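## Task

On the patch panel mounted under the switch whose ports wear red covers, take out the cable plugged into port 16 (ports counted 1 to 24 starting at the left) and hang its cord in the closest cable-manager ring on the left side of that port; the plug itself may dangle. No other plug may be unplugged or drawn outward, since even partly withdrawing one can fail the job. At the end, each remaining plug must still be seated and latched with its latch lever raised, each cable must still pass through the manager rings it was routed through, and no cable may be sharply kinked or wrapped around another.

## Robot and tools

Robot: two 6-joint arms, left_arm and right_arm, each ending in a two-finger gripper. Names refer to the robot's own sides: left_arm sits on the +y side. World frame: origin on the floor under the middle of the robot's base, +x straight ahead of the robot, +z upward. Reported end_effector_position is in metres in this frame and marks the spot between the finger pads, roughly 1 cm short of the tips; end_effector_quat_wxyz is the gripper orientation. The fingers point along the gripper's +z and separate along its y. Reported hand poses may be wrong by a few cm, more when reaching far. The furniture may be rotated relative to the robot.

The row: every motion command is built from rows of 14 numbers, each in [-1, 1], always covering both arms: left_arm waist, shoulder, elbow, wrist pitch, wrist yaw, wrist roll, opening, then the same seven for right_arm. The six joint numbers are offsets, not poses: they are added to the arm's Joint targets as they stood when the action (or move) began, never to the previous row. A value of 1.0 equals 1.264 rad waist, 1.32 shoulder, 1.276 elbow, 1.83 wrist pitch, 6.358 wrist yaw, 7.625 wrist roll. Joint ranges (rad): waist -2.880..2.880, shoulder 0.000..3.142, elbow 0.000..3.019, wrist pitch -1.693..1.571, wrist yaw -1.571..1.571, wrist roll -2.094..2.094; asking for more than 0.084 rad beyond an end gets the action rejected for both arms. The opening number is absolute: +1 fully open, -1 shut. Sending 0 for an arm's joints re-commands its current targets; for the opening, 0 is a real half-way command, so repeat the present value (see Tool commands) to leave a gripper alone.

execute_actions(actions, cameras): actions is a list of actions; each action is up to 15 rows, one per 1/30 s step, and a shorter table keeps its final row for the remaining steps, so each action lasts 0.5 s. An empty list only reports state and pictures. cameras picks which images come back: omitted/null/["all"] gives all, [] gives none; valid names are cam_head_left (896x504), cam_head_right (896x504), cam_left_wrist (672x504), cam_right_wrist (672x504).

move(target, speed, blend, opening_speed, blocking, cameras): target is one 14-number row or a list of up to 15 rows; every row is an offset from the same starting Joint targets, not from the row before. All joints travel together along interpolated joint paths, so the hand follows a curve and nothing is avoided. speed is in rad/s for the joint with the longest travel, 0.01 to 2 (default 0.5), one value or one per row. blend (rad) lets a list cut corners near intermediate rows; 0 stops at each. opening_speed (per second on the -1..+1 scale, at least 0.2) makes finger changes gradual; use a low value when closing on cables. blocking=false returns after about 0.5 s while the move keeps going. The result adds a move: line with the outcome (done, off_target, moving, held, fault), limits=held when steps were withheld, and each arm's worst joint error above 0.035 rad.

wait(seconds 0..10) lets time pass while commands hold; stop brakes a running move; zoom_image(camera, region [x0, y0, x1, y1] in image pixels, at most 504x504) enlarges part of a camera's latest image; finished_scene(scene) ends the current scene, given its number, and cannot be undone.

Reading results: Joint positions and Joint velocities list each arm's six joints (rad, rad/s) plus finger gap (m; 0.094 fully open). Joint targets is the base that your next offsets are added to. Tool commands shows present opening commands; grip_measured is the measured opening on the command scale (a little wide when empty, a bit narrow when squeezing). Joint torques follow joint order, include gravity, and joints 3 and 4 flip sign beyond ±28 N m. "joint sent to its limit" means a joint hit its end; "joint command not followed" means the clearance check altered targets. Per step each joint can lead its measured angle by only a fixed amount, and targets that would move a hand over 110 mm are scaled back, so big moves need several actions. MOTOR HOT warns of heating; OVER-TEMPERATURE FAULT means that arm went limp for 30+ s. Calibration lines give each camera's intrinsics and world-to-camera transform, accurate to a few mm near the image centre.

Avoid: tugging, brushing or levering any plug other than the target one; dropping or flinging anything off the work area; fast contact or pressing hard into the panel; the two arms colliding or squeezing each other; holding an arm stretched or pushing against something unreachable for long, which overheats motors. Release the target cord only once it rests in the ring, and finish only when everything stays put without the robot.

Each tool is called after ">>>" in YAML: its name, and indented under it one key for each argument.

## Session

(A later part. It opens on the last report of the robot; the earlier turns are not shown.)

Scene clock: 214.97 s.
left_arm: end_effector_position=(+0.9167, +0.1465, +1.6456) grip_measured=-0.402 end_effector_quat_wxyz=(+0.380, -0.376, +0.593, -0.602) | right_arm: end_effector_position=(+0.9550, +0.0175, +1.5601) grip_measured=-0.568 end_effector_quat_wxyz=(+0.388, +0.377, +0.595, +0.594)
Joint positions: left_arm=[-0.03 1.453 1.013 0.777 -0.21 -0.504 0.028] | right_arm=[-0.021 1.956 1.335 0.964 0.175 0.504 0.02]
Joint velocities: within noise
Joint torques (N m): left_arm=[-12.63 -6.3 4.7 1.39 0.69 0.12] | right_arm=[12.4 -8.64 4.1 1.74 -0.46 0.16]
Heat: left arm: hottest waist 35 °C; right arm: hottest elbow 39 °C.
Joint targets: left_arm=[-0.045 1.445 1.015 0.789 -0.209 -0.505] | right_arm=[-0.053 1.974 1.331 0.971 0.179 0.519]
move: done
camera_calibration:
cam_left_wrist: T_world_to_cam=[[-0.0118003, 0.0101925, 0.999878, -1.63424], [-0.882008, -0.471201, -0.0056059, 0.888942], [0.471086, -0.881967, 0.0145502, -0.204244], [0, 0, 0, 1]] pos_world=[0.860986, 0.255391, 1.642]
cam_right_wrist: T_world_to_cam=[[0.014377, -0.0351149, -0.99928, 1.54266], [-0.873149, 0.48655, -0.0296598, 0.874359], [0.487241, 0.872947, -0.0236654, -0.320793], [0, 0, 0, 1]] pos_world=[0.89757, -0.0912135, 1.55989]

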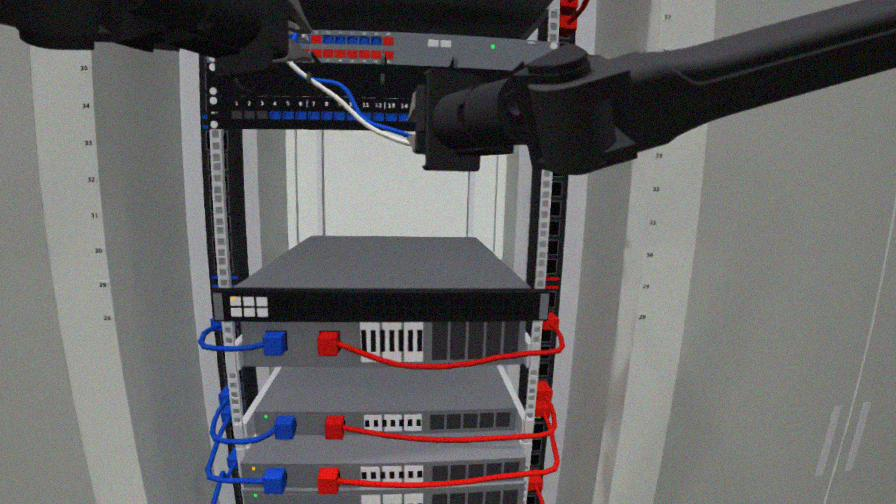

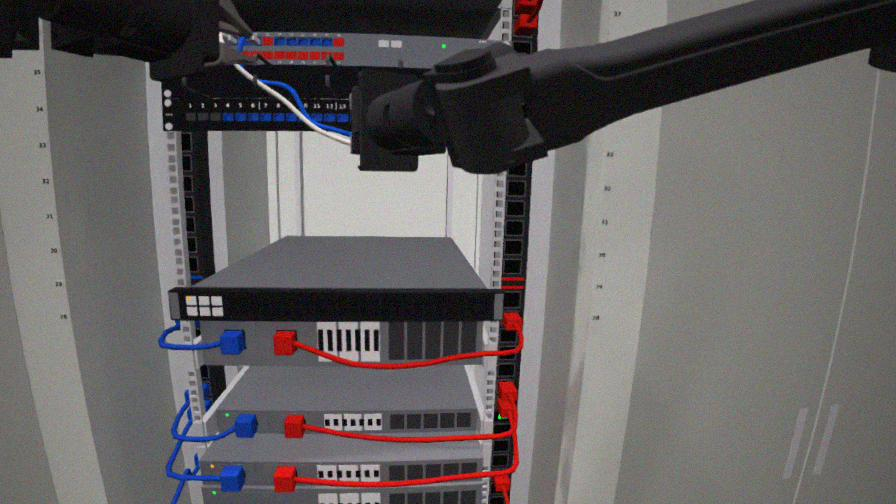

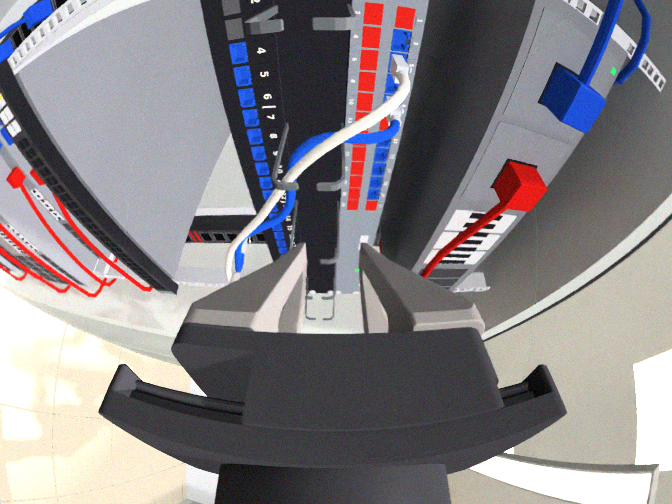

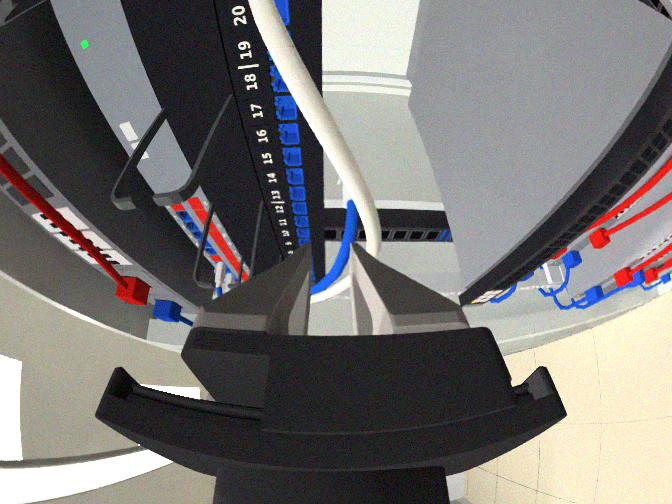

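>>> move:
  target: [0,0,0,0,0,0,-0.4,-0.006,0.025,0.0854,-0.0197,-0.0008,0,-0.57]
  speed: 0.3

>>> zoom_image:
  camera: "cam_right_wrist"
  region: [260, 180, 410, 330]

>>> zoom_image:
  camera: "cam_left_wrist"
  region: [200, 120, 440, 340]

>>> zoom_image:
  camera: "cam_head_left"
  region: [280, 40, 440, 160]

Scene clock: 216.37 s.
left_arm: end_effector_position=(+0.9167, +0.1465, +1.6456) grip_measured=-0.402 end_effector_quat_wxyz=(+0.380, -0.376, +0.593, -0.602) | right_arm: end_effector_position=(+0.9754, +0.0234, +1.5641) grip_measured=-0.568 end_effector_quat_wxyz=(+0.395, +0.382, +0.588, +0.594)
Joint positions: left_arm=[-0.03 1.453 1.013 0.777 -0.21 -0.504 0.028] | right_arm=[-0.024 1.989 1.412 0.943 0.172 0.504 0.02]
Joint velocities: within noise
Joint torques (N m): left_arm=[-12.63 -6.3 4.7 1.42 0.7 0.12] | right_arm=[12.4 -8.41 6.9 1.06 -0.53 0.16]
Heat: left arm: hottest waist 35 °C; right arm: hottest elbow 39 °C.
Joint targets: left_arm=[-0.045 1.445 1.015 0.789 -0.209 -0.505] | right_arm=[-0.061 2.007 1.440 0.934 0.174 0.519]
move: off_target (right_arm); right_arm: the waist is farthest, 0.037 rad from its target
camera_calibration:
cam_left_wrist: T_world_to_cam=[[-0.0118003, 0.0101925, 0.999878, -1.63424], [-0.882008, -0.471201, -0.0056059, 0.888942], [0.471086, -0.881967, 0.0145502, -0.204244], [0, 0, 0, 1]] pos_world=[0.860986, 0.255391, 1.642]
cam_right_wrist: T_world_to_cam=[[0.0223229, -0.02803, -0.999358, 1.53877], [-0.86365, 0.502985, -0.0333993, 0.885597], [0.503598, 0.863841, -0.01298, -0.368156], [0, 0, 0, 1]] pos_world=[0.915898, -0.0842824, 1.56258]

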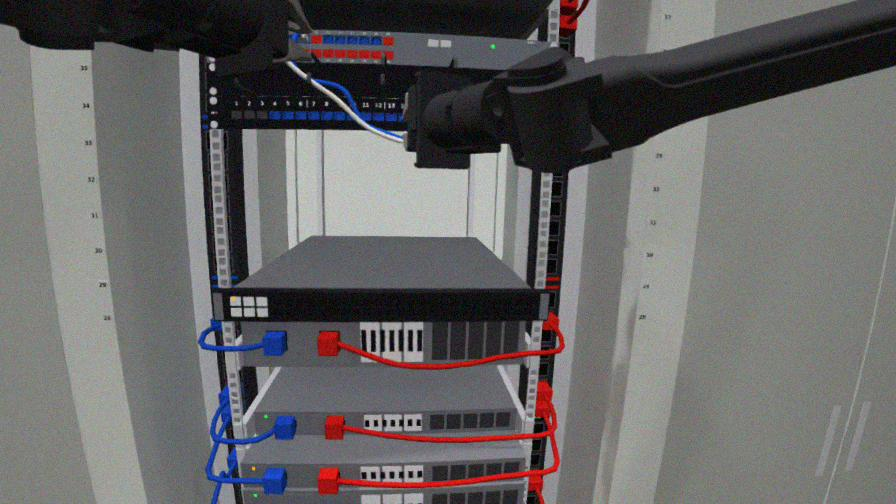

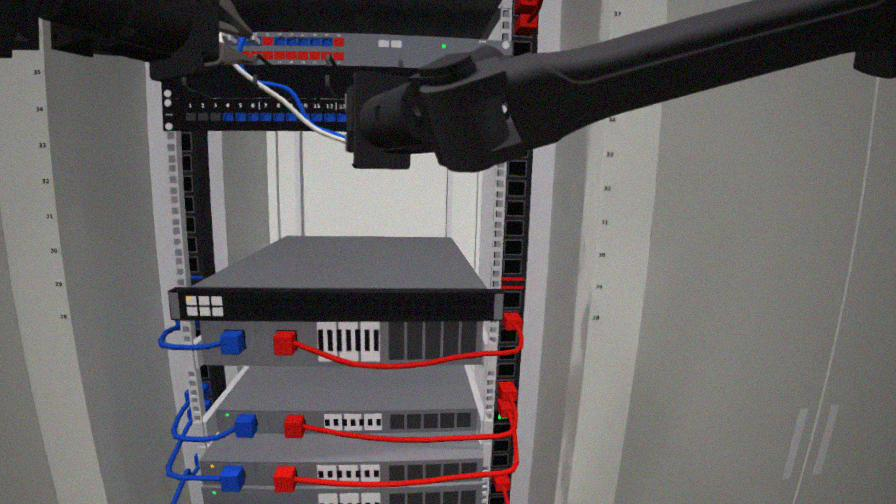

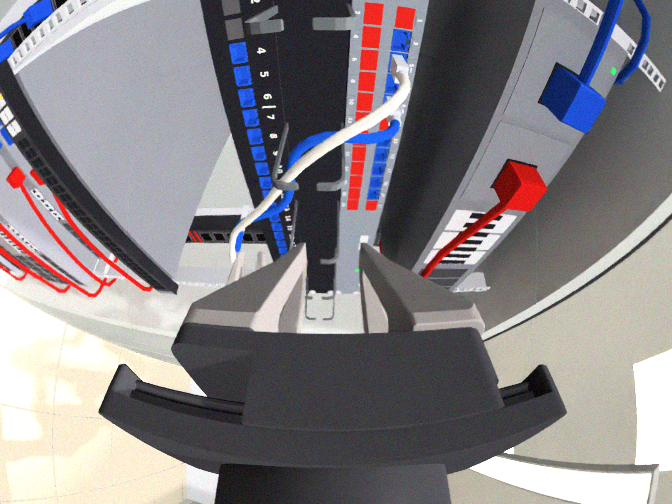

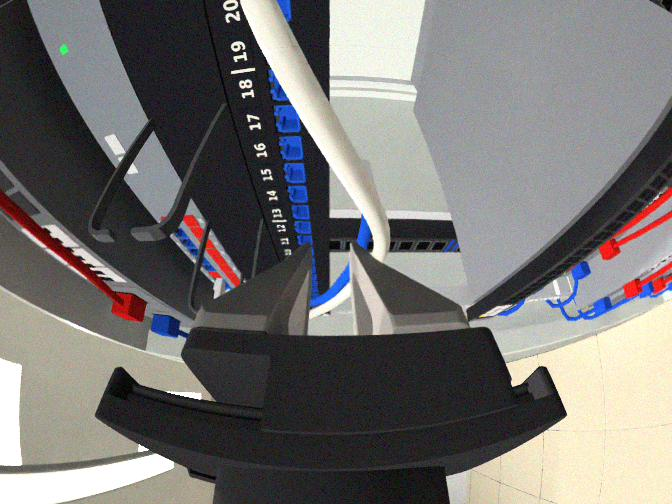

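Scaled by 3.360 from the camera's 672x504 image, which has a finer 960x720 frame.

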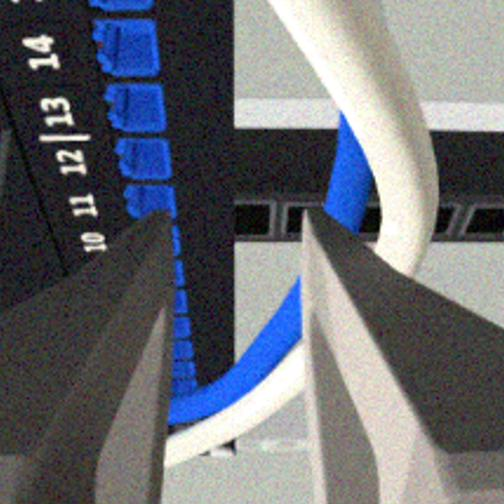

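Scaled by 2.100 from the camera's 672x504 image, which has a finer 960x720 frame.

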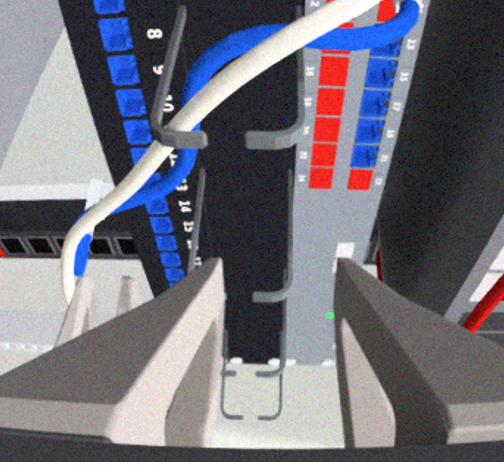

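Scaled by 3.150 from the camera's 896x504 image, which has a finer 1280x720 frame.

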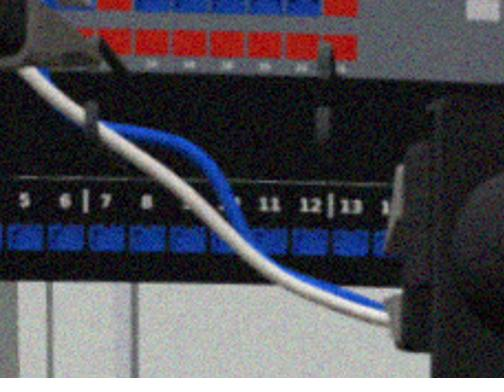

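>>> move:
  target: [0,0,0,0,0,0,-0.4,-0.016,0.005,0,0.0033,0,0,-0.57]
  speed: 0.3
  cameras: ["cam_head_left","cam_left_wrist","cam_right_wrist"]

>>> zoom_image:
  camera: "cam_right_wrist"
  region: [260, 180, 410, 330]

>>> zoom_image:
  camera: "cam_left_wrist"
  region: [200, 120, 440, 340]

Scene clock: 217.50 s.
left_arm: end_effector_position=(+0.9167, +0.1465, +1.6456) grip_measured=-0.402 end_effector_quat_wxyz=(+0.380, -0.376, +0.593, -0.602) | right_arm: end_effector_position=(+0.9768, +0.0224, +1.5564) grip_measured=-0.569 end_effector_quat_wxyz=(+0.395, +0.381, +0.590, +0.592)
Joint positions: left_arm=[-0.03 1.453 1.013 0.777 -0.21 -0.504 0.028] | right_arm=[-0.034 1.993 1.412 0.943 0.166 0.505 0.02]
Joint velocities: within noise
Joint torques (N m): left_arm=[-12.69 -6.3 4.7 1.4 0.7 0.12] | right_arm=[11.81 -8.18 6.83 1.37 -0.3 0.14]
Heat: left arm: hottest waist 35 °C; right arm: hottest elbow 39 °C.
Joint targets: left_arm=[-0.045 1.445 1.015 0.789 -0.209 -0.505] | right_arm=[-0.081 2.013 1.440 0.941 0.174 0.519]
move: off_target (right_arm); right_arm: the waist is farthest, 0.047 rad from its target
camera_calibration:
cam_left_wrist: T_world_to_cam=[[-0.0118003, 0.0101925, 0.999878, -1.63424], [-0.882008, -0.471201, -0.0056059, 0.888942], [0.471086, -0.881967, 0.0145502, -0.204244], [0, 0, 0, 1]] pos_world=[0.860986, 0.255391, 1.642]
cam_right_wrist: T_world_to_cam=[[0.0191054, -0.0333028, -0.999263, 1.53414], [-0.863872, 0.502612, -0.0332675, 0.887051], [0.50335, 0.86387, -0.0191667, -0.358306], [0, 0, 0, 1]] pos_world=[0.917341, -0.0852219, 1.55565]
Images, in order (width x height): cam_head_left 896x504, cam_left_wrist 672x504, cam_right_wrist 672x504.

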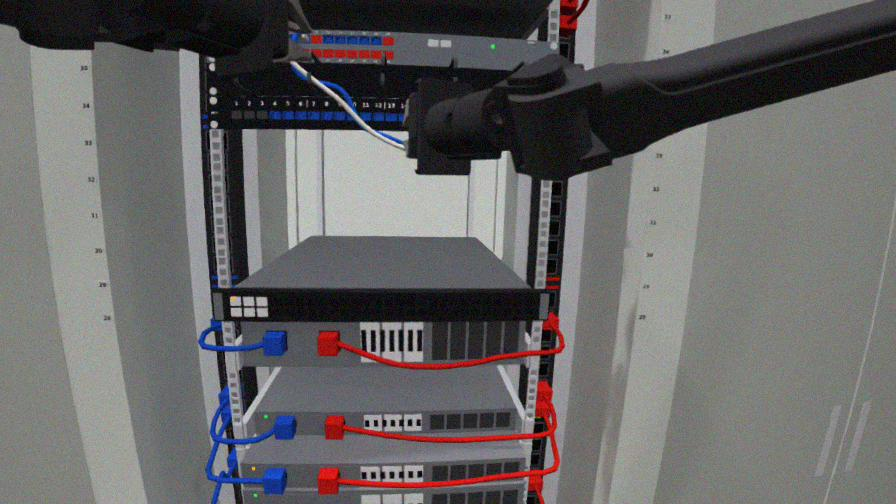

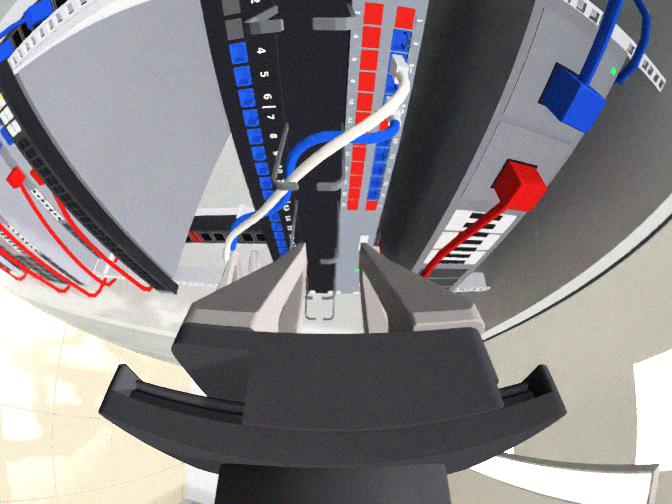

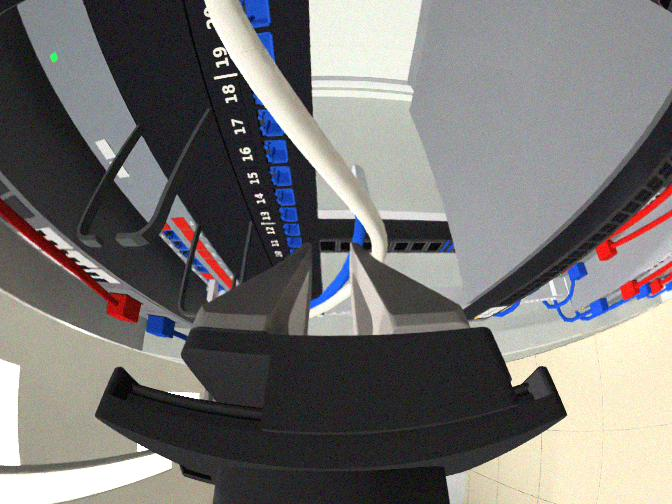

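Scaled by 3.360 from the camera's 672x504 image, which has a finer 960x720 frame.

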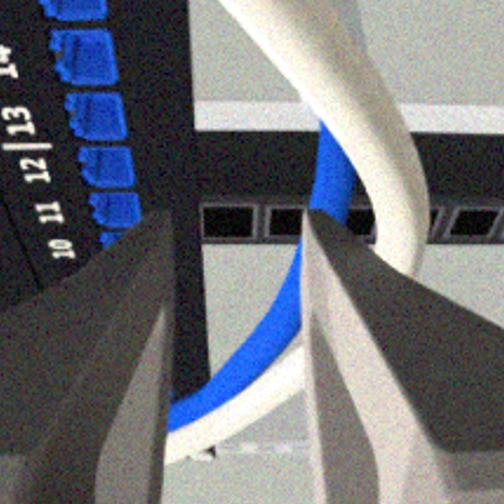

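Scaled by 2.100 from the camera's 672x504 image, which has a finer 960x720 frame.

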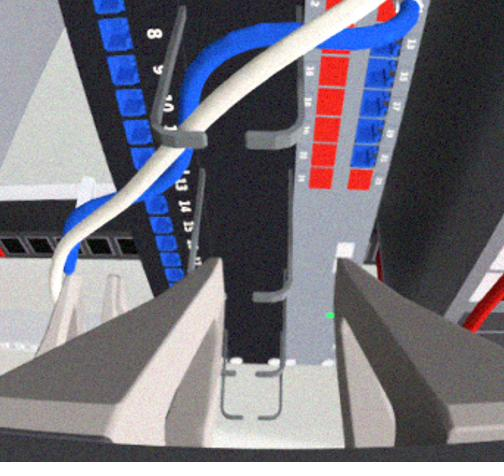

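>>> move:
  target: [0,0,0,0,0,0,-0.4,-0.013,-0.0326,-0.0556,0.0208,0,0,-0.57]
  speed: 0.3
  cameras: ["cam_head_left","cam_left_wrist","cam_right_wrist"]

>>> zoom_image:
  camera: "cam_right_wrist"
  region: [260, 180, 410, 330]

>>> zoom_image:
  camera: "cam_left_wrist"
  region: [200, 120, 440, 340]

Scene clock: 218.77 s.
left_arm: end_effector_position=(+0.9167, +0.1465, +1.6456) grip_measured=-0.402 end_effector_quat_wxyz=(+0.380, -0.376, +0.593, -0.602) | right_arm: end_effector_position=(+0.9710, +0.0136, +1.5504) grip_measured=-0.569 end_effector_quat_wxyz=(+0.398, +0.384, +0.588, +0.590)
Joint positions: left_arm=[-0.03 1.453 1.013 0.777 -0.21 -0.504 0.028] | right_arm=[-0.044 1.978 1.375 0.972 0.163 0.505 0.02]
Joint velocities: within noise
Joint torques (N m): left_arm=[-12.63 -6.3 4.7 1.4 0.7 0.12] | right_arm=[10.93 -10.29 3.88 1.74 -0.16 0.11]
Heat: left arm: hottest waist 35 °C; right arm: hottest elbow 39 °C.
Joint targets: left_arm=[-0.045 1.445 1.015 0.789 -0.209 -0.505] | right_arm=[-0.097 1.970 1.369 0.979 0.174 0.519]
move: off_target (right_arm); right_arm: the waist is farthest, 0.054 rad from its target
camera_calibration:
cam_left_wrist: T_world_to_cam=[[-0.0118003, 0.0101925, 0.999878, -1.63424], [-0.882008, -0.471201, -0.0056059, 0.888942], [0.471086, -0.881967, 0.0145502, -0.204244], [0, 0, 0, 1]] pos_world=[0.860986, 0.255391, 1.642]
cam_right_wrist: T_world_to_cam=[[0.0195422, -0.0346306, -0.999209, 1.52741], [-0.858766, 0.511205, -0.0345128, 0.883134], [0.511996, 0.858761, -0.0197495, -0.355274], [0, 0, 0, 1]] pos_world=[0.910454, -0.0934718, 1.54967]
Images, in order (width x height): cam_head_left 896x504, cam_left_wrist 672x504, cam_right_wrist 672x504.

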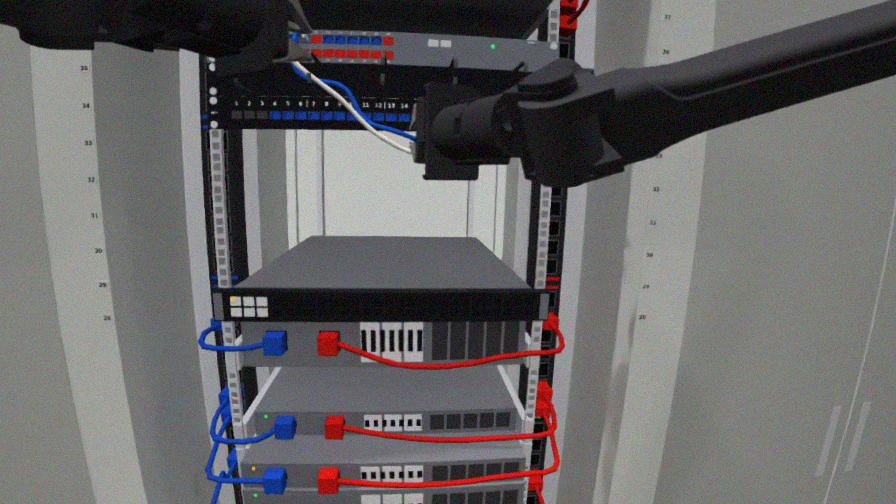

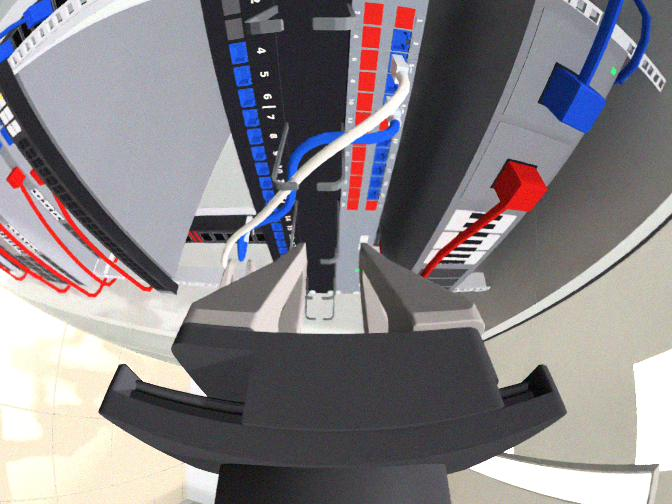

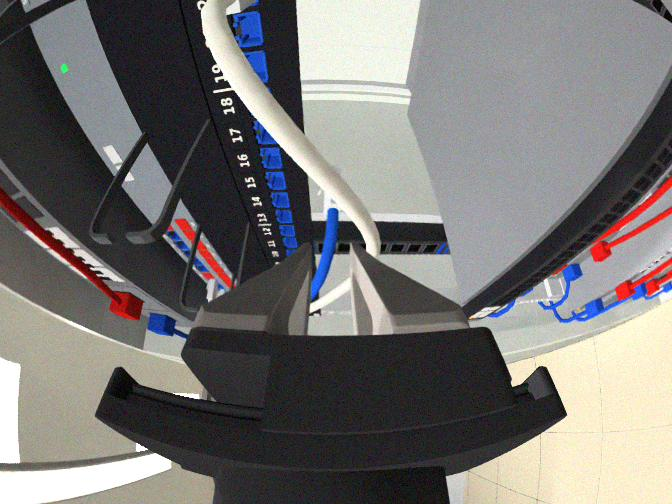

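Scaled by 3.360 from the camera's 672x504 image, which has a finer 960x720 frame.

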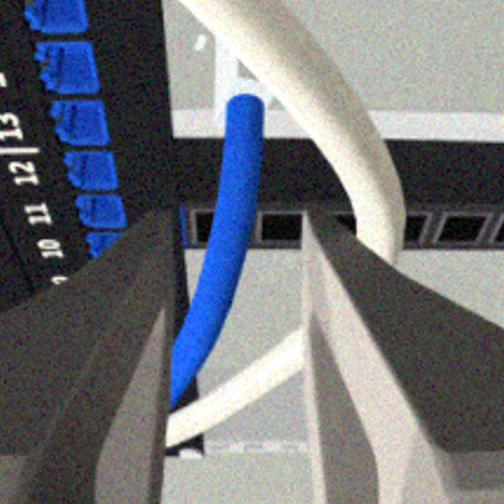

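Scaled by 2.100 from the camera's 672x504 image, which has a finer 960x720 frame.

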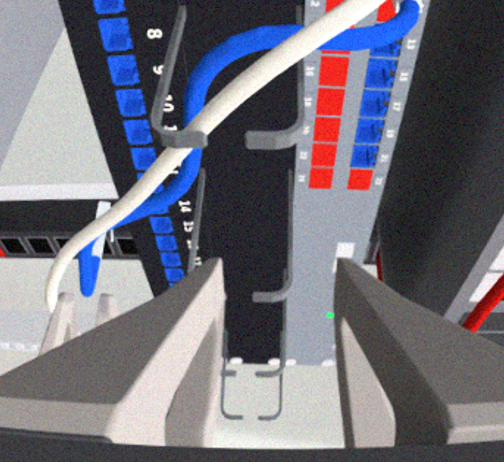

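>>> move:
  target: [0,0,0,0,0,0,-0.4,0,0,0,0,0,0,-0.95]
  opening_speed: 0.4
  cameras: ["cam_head_left","cam_left_wrist","cam_right_wrist"]

>>> zoom_image:
  camera: "cam_right_wrist"
  region: [260, 180, 410, 330]

>>> zoom_image:
  camera: "cam_left_wrist"
  region: [200, 120, 440, 340]

Scene clock: 222.13 s.
left_arm: end_effector_position=(+0.9167, +0.1465, +1.6456) grip_measured=-0.402 end_effector_quat_wxyz=(+0.380, -0.376, +0.593, -0.602) | right_arm: end_effector_position=(+0.9719, +0.0116, +1.5448) grip_measured=-0.948 end_effector_quat_wxyz=(+0.398, +0.385, +0.591, +0.587)
Joint positions: left_arm=[-0.03 1.453 1.013 0.777 -0.21 -0.504 0.028] | right_arm=[-0.051 1.978 1.373 0.973 0.164 0.505 0.002]
Joint velocities: within noise
Joint torques (N m): left_arm=[-12.69 -6.3 4.7 1.4 0.7 0.12] | right_arm=[11.81 -10.7 4.1 1.68 -0.22 0.11]
Heat: left arm: hottest waist 35 °C; right arm: hottest elbow 39 °C.
Joint targets: left_arm=[-0.045 1.445 1.015 0.789 -0.209 -0.505] | right_arm=[-0.097 1.970 1.369 0.979 0.174 0.519]
move: off_target (right_arm); right_arm: the waist is farthest, 0.046 rad from its target
camera_calibration:
cam_left_wrist: T_world_to_cam=[[-0.0118003, 0.0101925, 0.999878, -1.63424], [-0.882008, -0.471201, -0.0056059, 0.888942], [0.471086, -0.881967, 0.0145502, -0.204244], [0, 0, 0, 1]] pos_world=[0.860986, 0.255391, 1.642]
cam_right_wrist: T_world_to_cam=[[0.0135702, -0.040249, -0.999098, 1.52748], [-0.857577, 0.513339, -0.032328, 0.880171], [0.514177, 0.857242, -0.0275505, -0.344193], [0, 0, 0, 1]] pos_world=[0.911062, -0.0952898, 1.54507]
Images, in order (width x height): cam_head_left 896x504, cam_left_wrist 672x504, cam_right_wrist 672x504.

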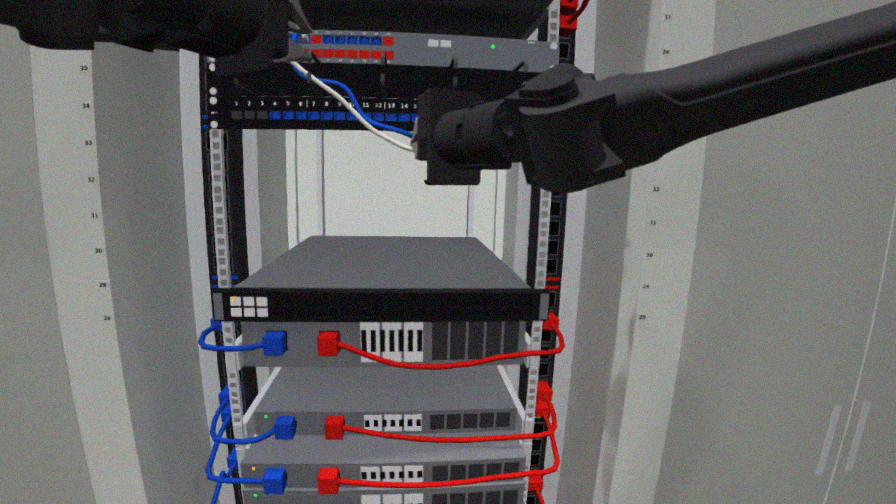

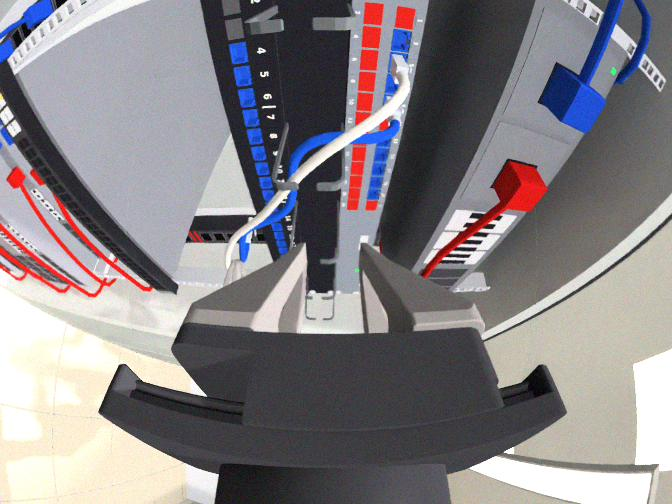

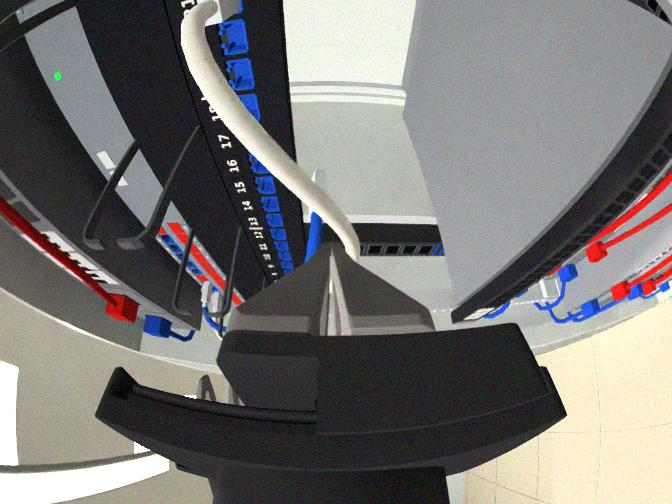

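Scaled by 3.360 from the camera's 672x504 image, which has a finer 960x720 frame.

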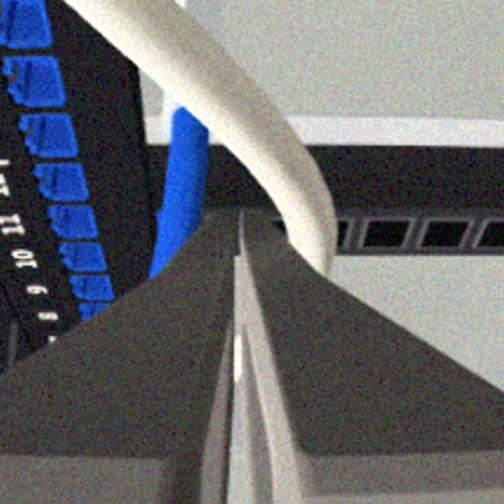

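Scaled by 2.100 from the camera's 672x504 image, which has a finer 960x720 frame.

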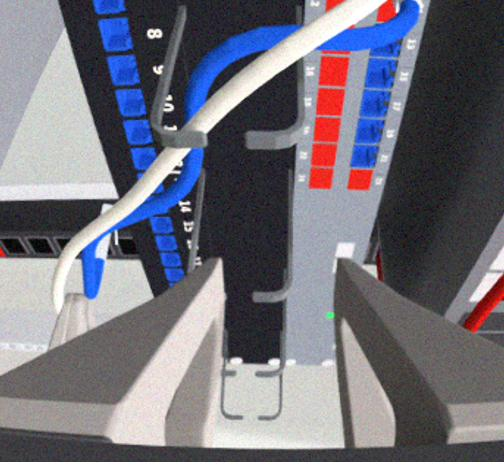

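>>> move:
  target:
    - [0,0,0,0,0,0,-0.4,0,0,0,0,0,0,-0.57]
    - [0,0,0,0,0,0,-0.4,0.017,0.025,0.058,-0.010,0,0,-0.57]
  speed: 0.3
  cameras: ["cam_head_left","cam_left_wrist","cam_right_wrist"]

>>> zoom_image:
  camera: "cam_right_wrist"
  region: [260, 180, 410, 330]

>>> zoom_image:
  camera: "cam_left_wrist"
  region: [200, 120, 440, 340]

Scene clock: 224.07 s.
left_arm: end_effector_position=(+0.9167, +0.1465, +1.6456) grip_measured=-0.402 end_effector_quat_wxyz=(+0.380, -0.376, +0.593, -0.602) | right_arm: end_effector_position=(+0.9873, +0.0061, +1.5536) grip_measured=-0.572 end_effector_quat_wxyz=(+0.408, +0.392, +0.580, +0.587)
Joint positions: left_arm=[-0.03 1.453 1.013 0.777 -0.21 -0.504 0.028] | right_arm=[-0.051 1.983 1.415 0.969 0.164 0.505 0.02]
Joint velocities: within noise
Joint torques (N m): left_arm=[-12.63 -6.3 4.71 1.4 0.69 0.12] | right_arm=[13.74 -8.29 6.72 1.11 -0.22 0.12]
Heat: left arm: hottest waist 35 °C; right arm: hottest elbow 39 °C.
Joint targets: left_arm=[-0.045 1.445 1.015 0.789 -0.209 -0.505] | right_arm=[-0.076 2.003 1.443 0.960 0.174 0.519]
move: done
camera_calibration:
cam_left_wrist: T_world_to_cam=[[-0.0118003, 0.0101925, 0.999878, -1.63424], [-0.882008, -0.471201, -0.0056059, 0.888942], [0.471086, -0.881967, 0.0145502, -0.204244], [0, 0, 0, 1]] pos_world=[0.860986, 0.255391, 1.642]
cam_right_wrist: T_world_to_cam=[[0.0251094, -0.029734, -0.999242, 1.52457], [-0.842776, 0.536981, -0.0371563, 0.889275], [0.537679, 0.84307, -0.0115758, -0.395107], [0, 0, 0, 1]] pos_world=[0.923619, -0.0990899, 1.55188]
Images, in order (width x height): cam_head_left 896x504, cam_left_wrist 672x504, cam_right_wrist 672x504.

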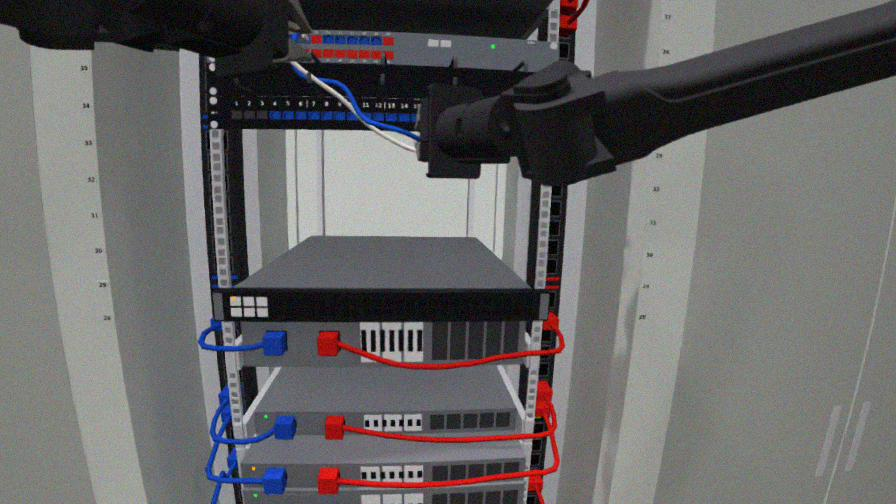

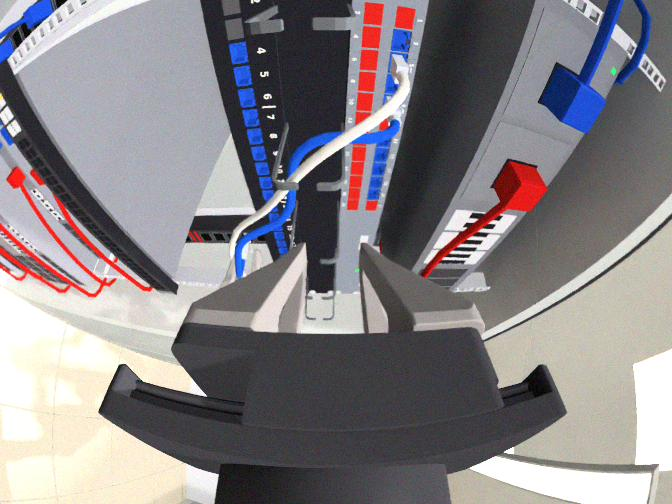

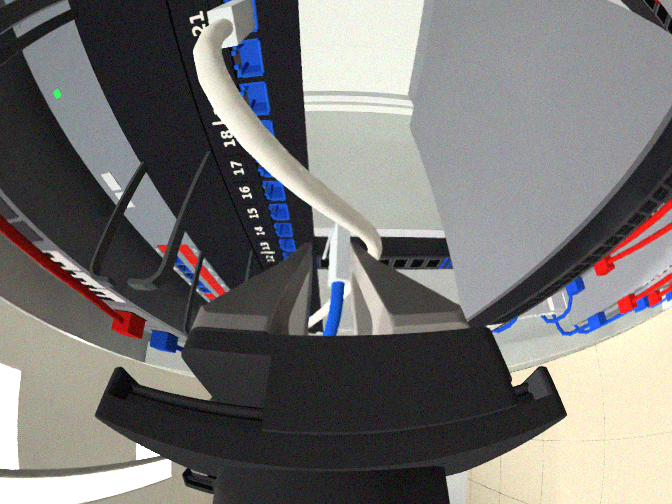

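Scaled by 3.360 from the camera's 672x504 image, which has a finer 960x720 frame.

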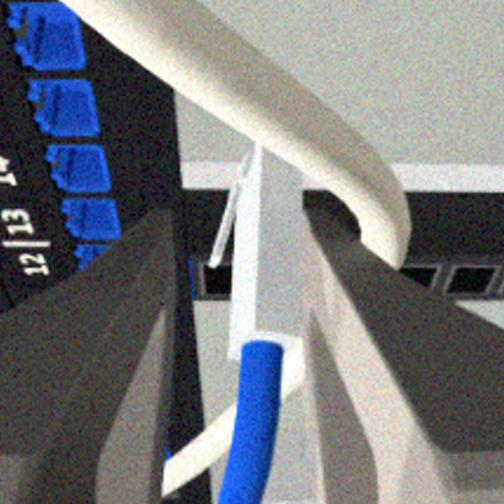

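Scaled by 2.100 from the camera's 672x504 image, which has a finer 960x720 frame.

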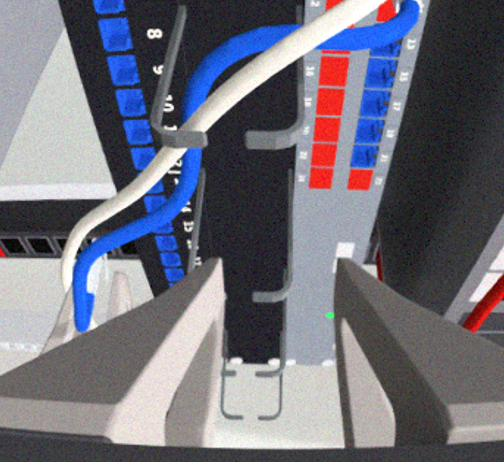

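>>> move:
  target: [0,0,0,0,0,0,-0.4,0,0,0,0,0,0,-0.95]
  opening_speed: 0.4
  cameras: ["cam_head_left","cam_left_wrist","cam_right_wrist"]

>>> zoom_image:
  camera: "cam_right_wrist"
  region: [260, 180, 410, 330]

>>> zoom_image:
  camera: "cam_left_wrist"
  region: [200, 200, 300, 300]

Scene clock: 226.50 s.
left_arm: end_effector_position=(+0.9167, +0.1465, +1.6456) grip_measured=-0.402 end_effector_quat_wxyz=(+0.380, -0.376, +0.593, -0.602) | right_arm: end_effector_position=(+0.9866, +0.0075, +1.5521) grip_measured=-0.871 end_effector_quat_wxyz=(+0.406, +0.392, +0.581, +0.586)
Joint positions: left_arm=[-0.03 1.453 1.013 0.777 -0.21 -0.504 0.028] | right_arm=[-0.051 1.986 1.415 0.968 0.166 0.506 0.006]
Joint velocities: within noise
Joint torques (N m): left_arm=[-12.63 -6.3 4.7 1.42 0.7 0.12] | right_arm=[13.57 -8.64 6.82 1.31 -0.32 0.12]
Heat: left arm: hottest waist 35 °C; right arm: hottest elbow 38 °C.
Joint targets: left_arm=[-0.045 1.445 1.015 0.789 -0.209 -0.505] | right_arm=[-0.076 2.003 1.443 0.960 0.174 0.520]
move: done
camera_calibration:
cam_left_wrist: T_world_to_cam=[[-0.0118003, 0.0101925, 0.999878, -1.63424], [-0.882008, -0.471201, -0.0056059, 0.888942], [0.471086, -0.881967, 0.0145502, -0.204244], [0, 0, 0, 1]] pos_world=[0.860986, 0.255391, 1.642]
cam_right_wrist: T_world_to_cam=[[0.0215117, -0.0313389, -0.999277, 1.52678], [-0.843774, 0.535559, -0.0349601, 0.885437], [0.536268, 0.843916, -0.0149222, -0.389294], [0, 0, 0, 1]] pos_world=[0.923031, -0.0978252, 1.55083]
Images, in order (width x height): cam_head_left 896x504, cam_left_wrist 672x504, cam_right_wrist 672x504.

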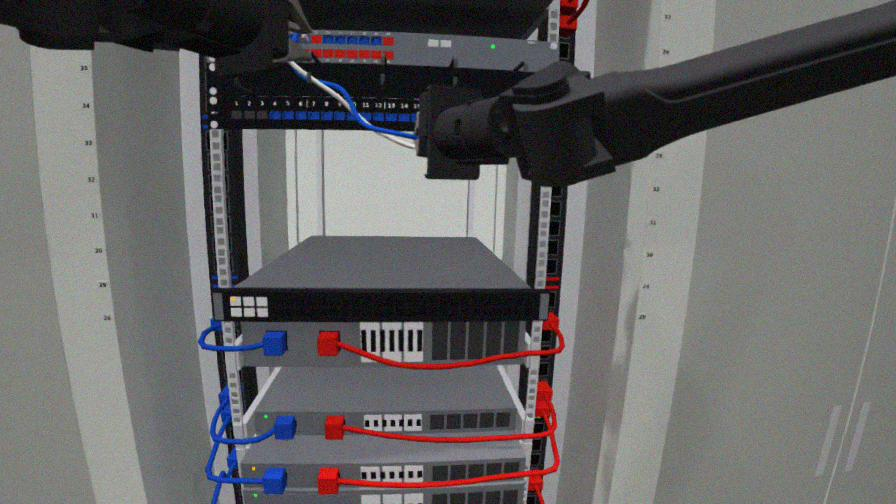

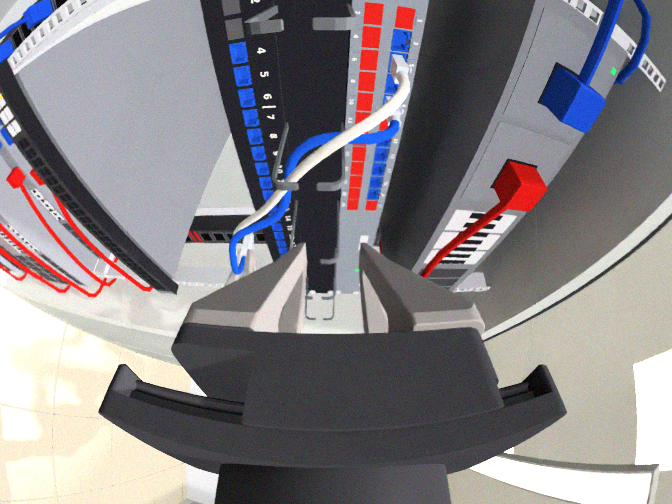

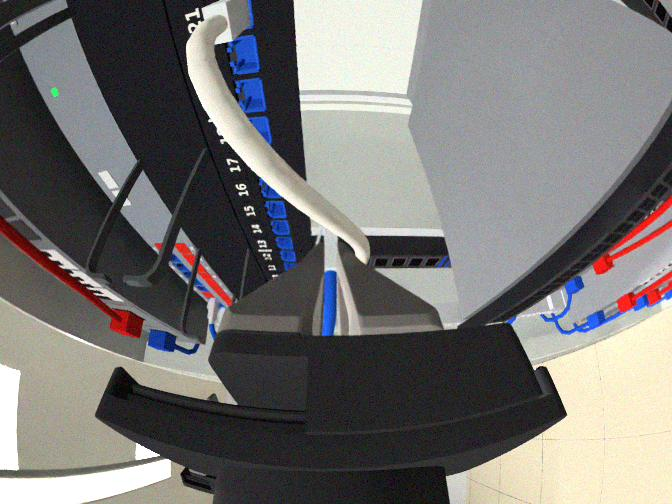

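Scaled by 3.360 from the camera's 672x504 image, which has a finer 960x720 frame.

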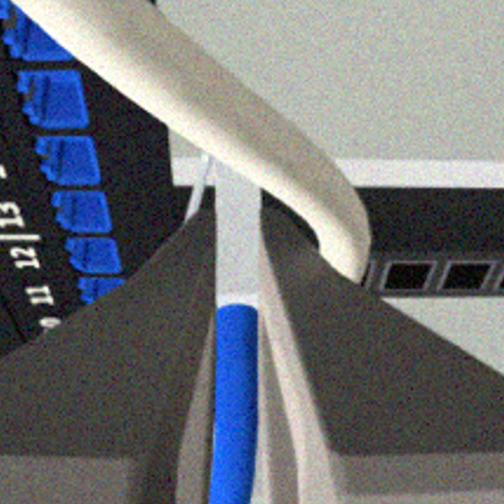

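Scaled by 5.040 from the camera's 672x504 image, which has a finer 960x720 frame.

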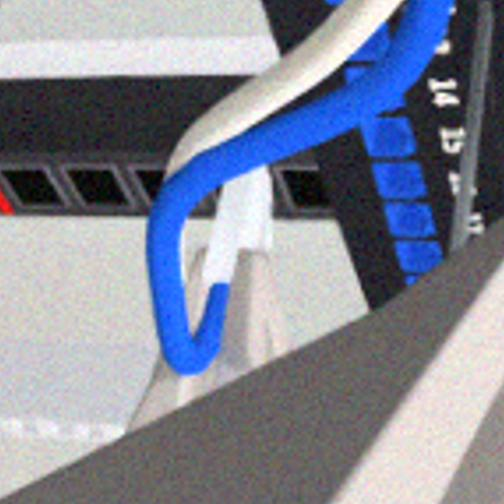

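>>> move:
  target: [0,0,0,0,0,0,-0.4,0.045,-0.075,-0.0948,-0.0213,0,0,-0.95]
  speed: 0.3
  cameras: ["cam_head_left","cam_left_wrist","cam_right_wrist"]

>>> zoom_image:
  camera: "cam_left_wrist"
  region: [200, 120, 440, 340]

Scene clock: 229.07 s.
left_arm: end_effector_position=(+0.9167, +0.1465, +1.6456) grip_measured=-0.402 end_effector_quat_wxyz=(+0.380, -0.376, +0.593, -0.602) | right_arm: end_effector_position=(+0.9625, +0.0017, +1.5620) grip_measured=-0.872 end_effector_quat_wxyz=(+0.386, +0.376, +0.598, +0.593)
Joint positions: left_arm=[-0.03 1.453 1.013 0.777 -0.21 -0.504 0.028] | right_arm=[-0.031 1.917 1.324 0.929 0.168 0.507 0.006]
Joint velocities: within noise
Joint torques (N m): left_arm=[-12.63 -6.3 4.7 1.4 0.7 0.12] | right_arm=[15.74 -10.34 4.27 1.2 -0.37 0.09]
Heat: left arm: hottest waist 35 °C; right arm: hottest elbow 38 °C.
Joint targets: left_arm=[-0.045 1.445 1.015 0.789 -0.209 -0.505] | right_arm=[-0.019 1.904 1.322 0.921 0.174 0.519]
move: done
camera_calibration:
cam_left_wrist: T_world_to_cam=[[-0.0118003, 0.0101925, 0.999878, -1.63424], [-0.882008, -0.471201, -0.0056059, 0.888942], [0.471086, -0.881967, 0.0145502, -0.204244], [0, 0, 0, 1]] pos_world=[0.860986, 0.255391, 1.642]
cam_right_wrist: T_world_to_cam=[[0.00992498, -0.0394733, -0.999171, 1.548], [-0.875254, 0.482865, -0.0277701, 0.887739], [0.483561, 0.874805, -0.0297567, -0.297537], [0, 0, 0, 1]] pos_world=[0.90551, -0.107266, 1.56252]
Images, in order (width x height): cam_head_left 896x504, cam_left_wrist 672x504, cam_right_wrist 672x504.

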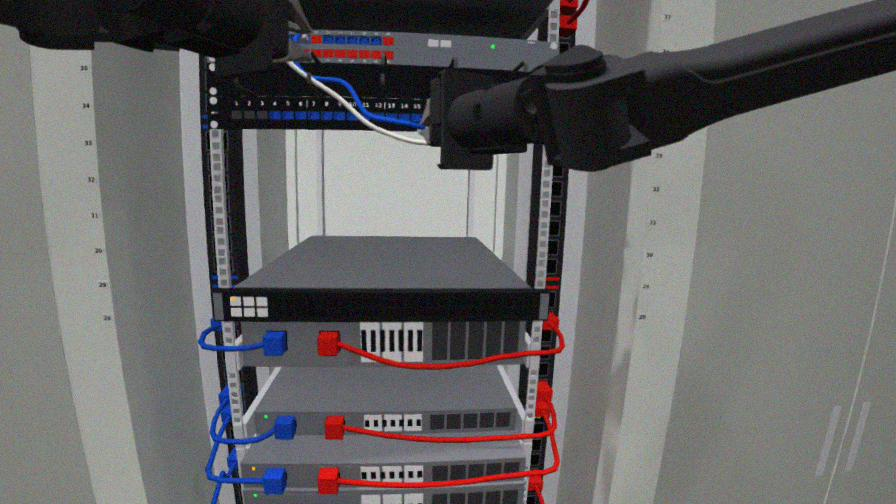

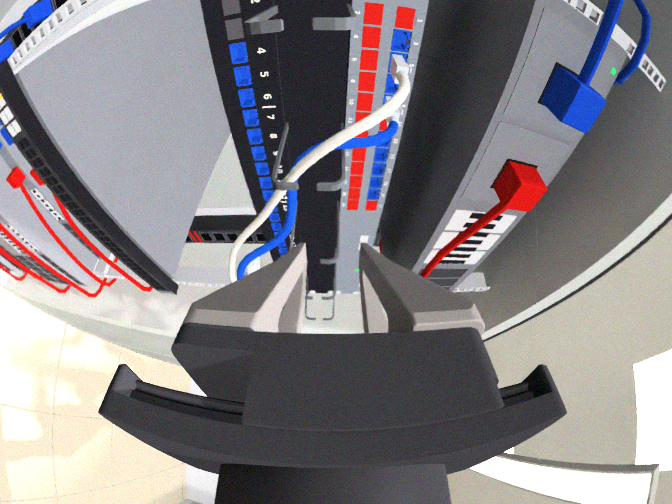

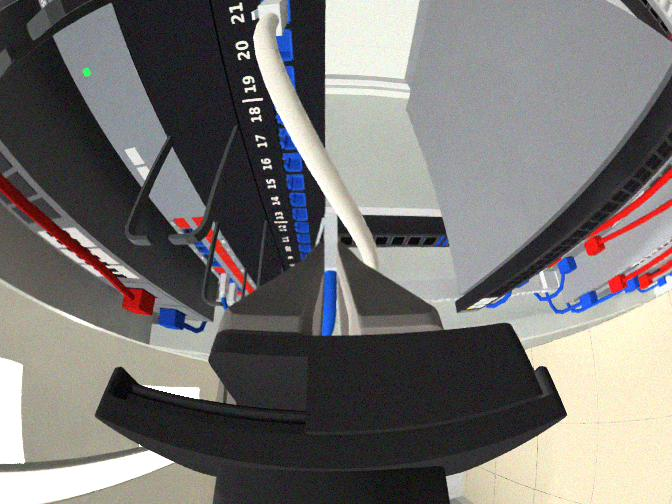

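Scaled by 2.100 from the camera's 672x504 image, which has a finer 960x720 frame.

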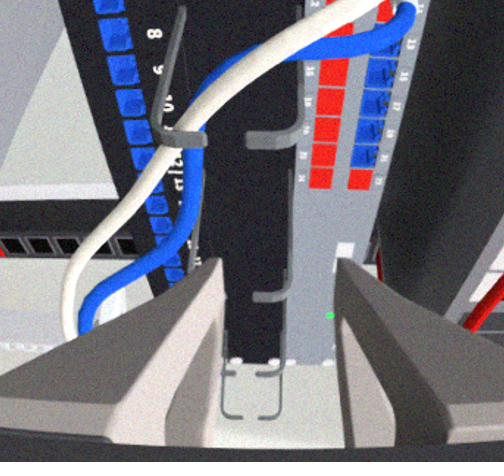

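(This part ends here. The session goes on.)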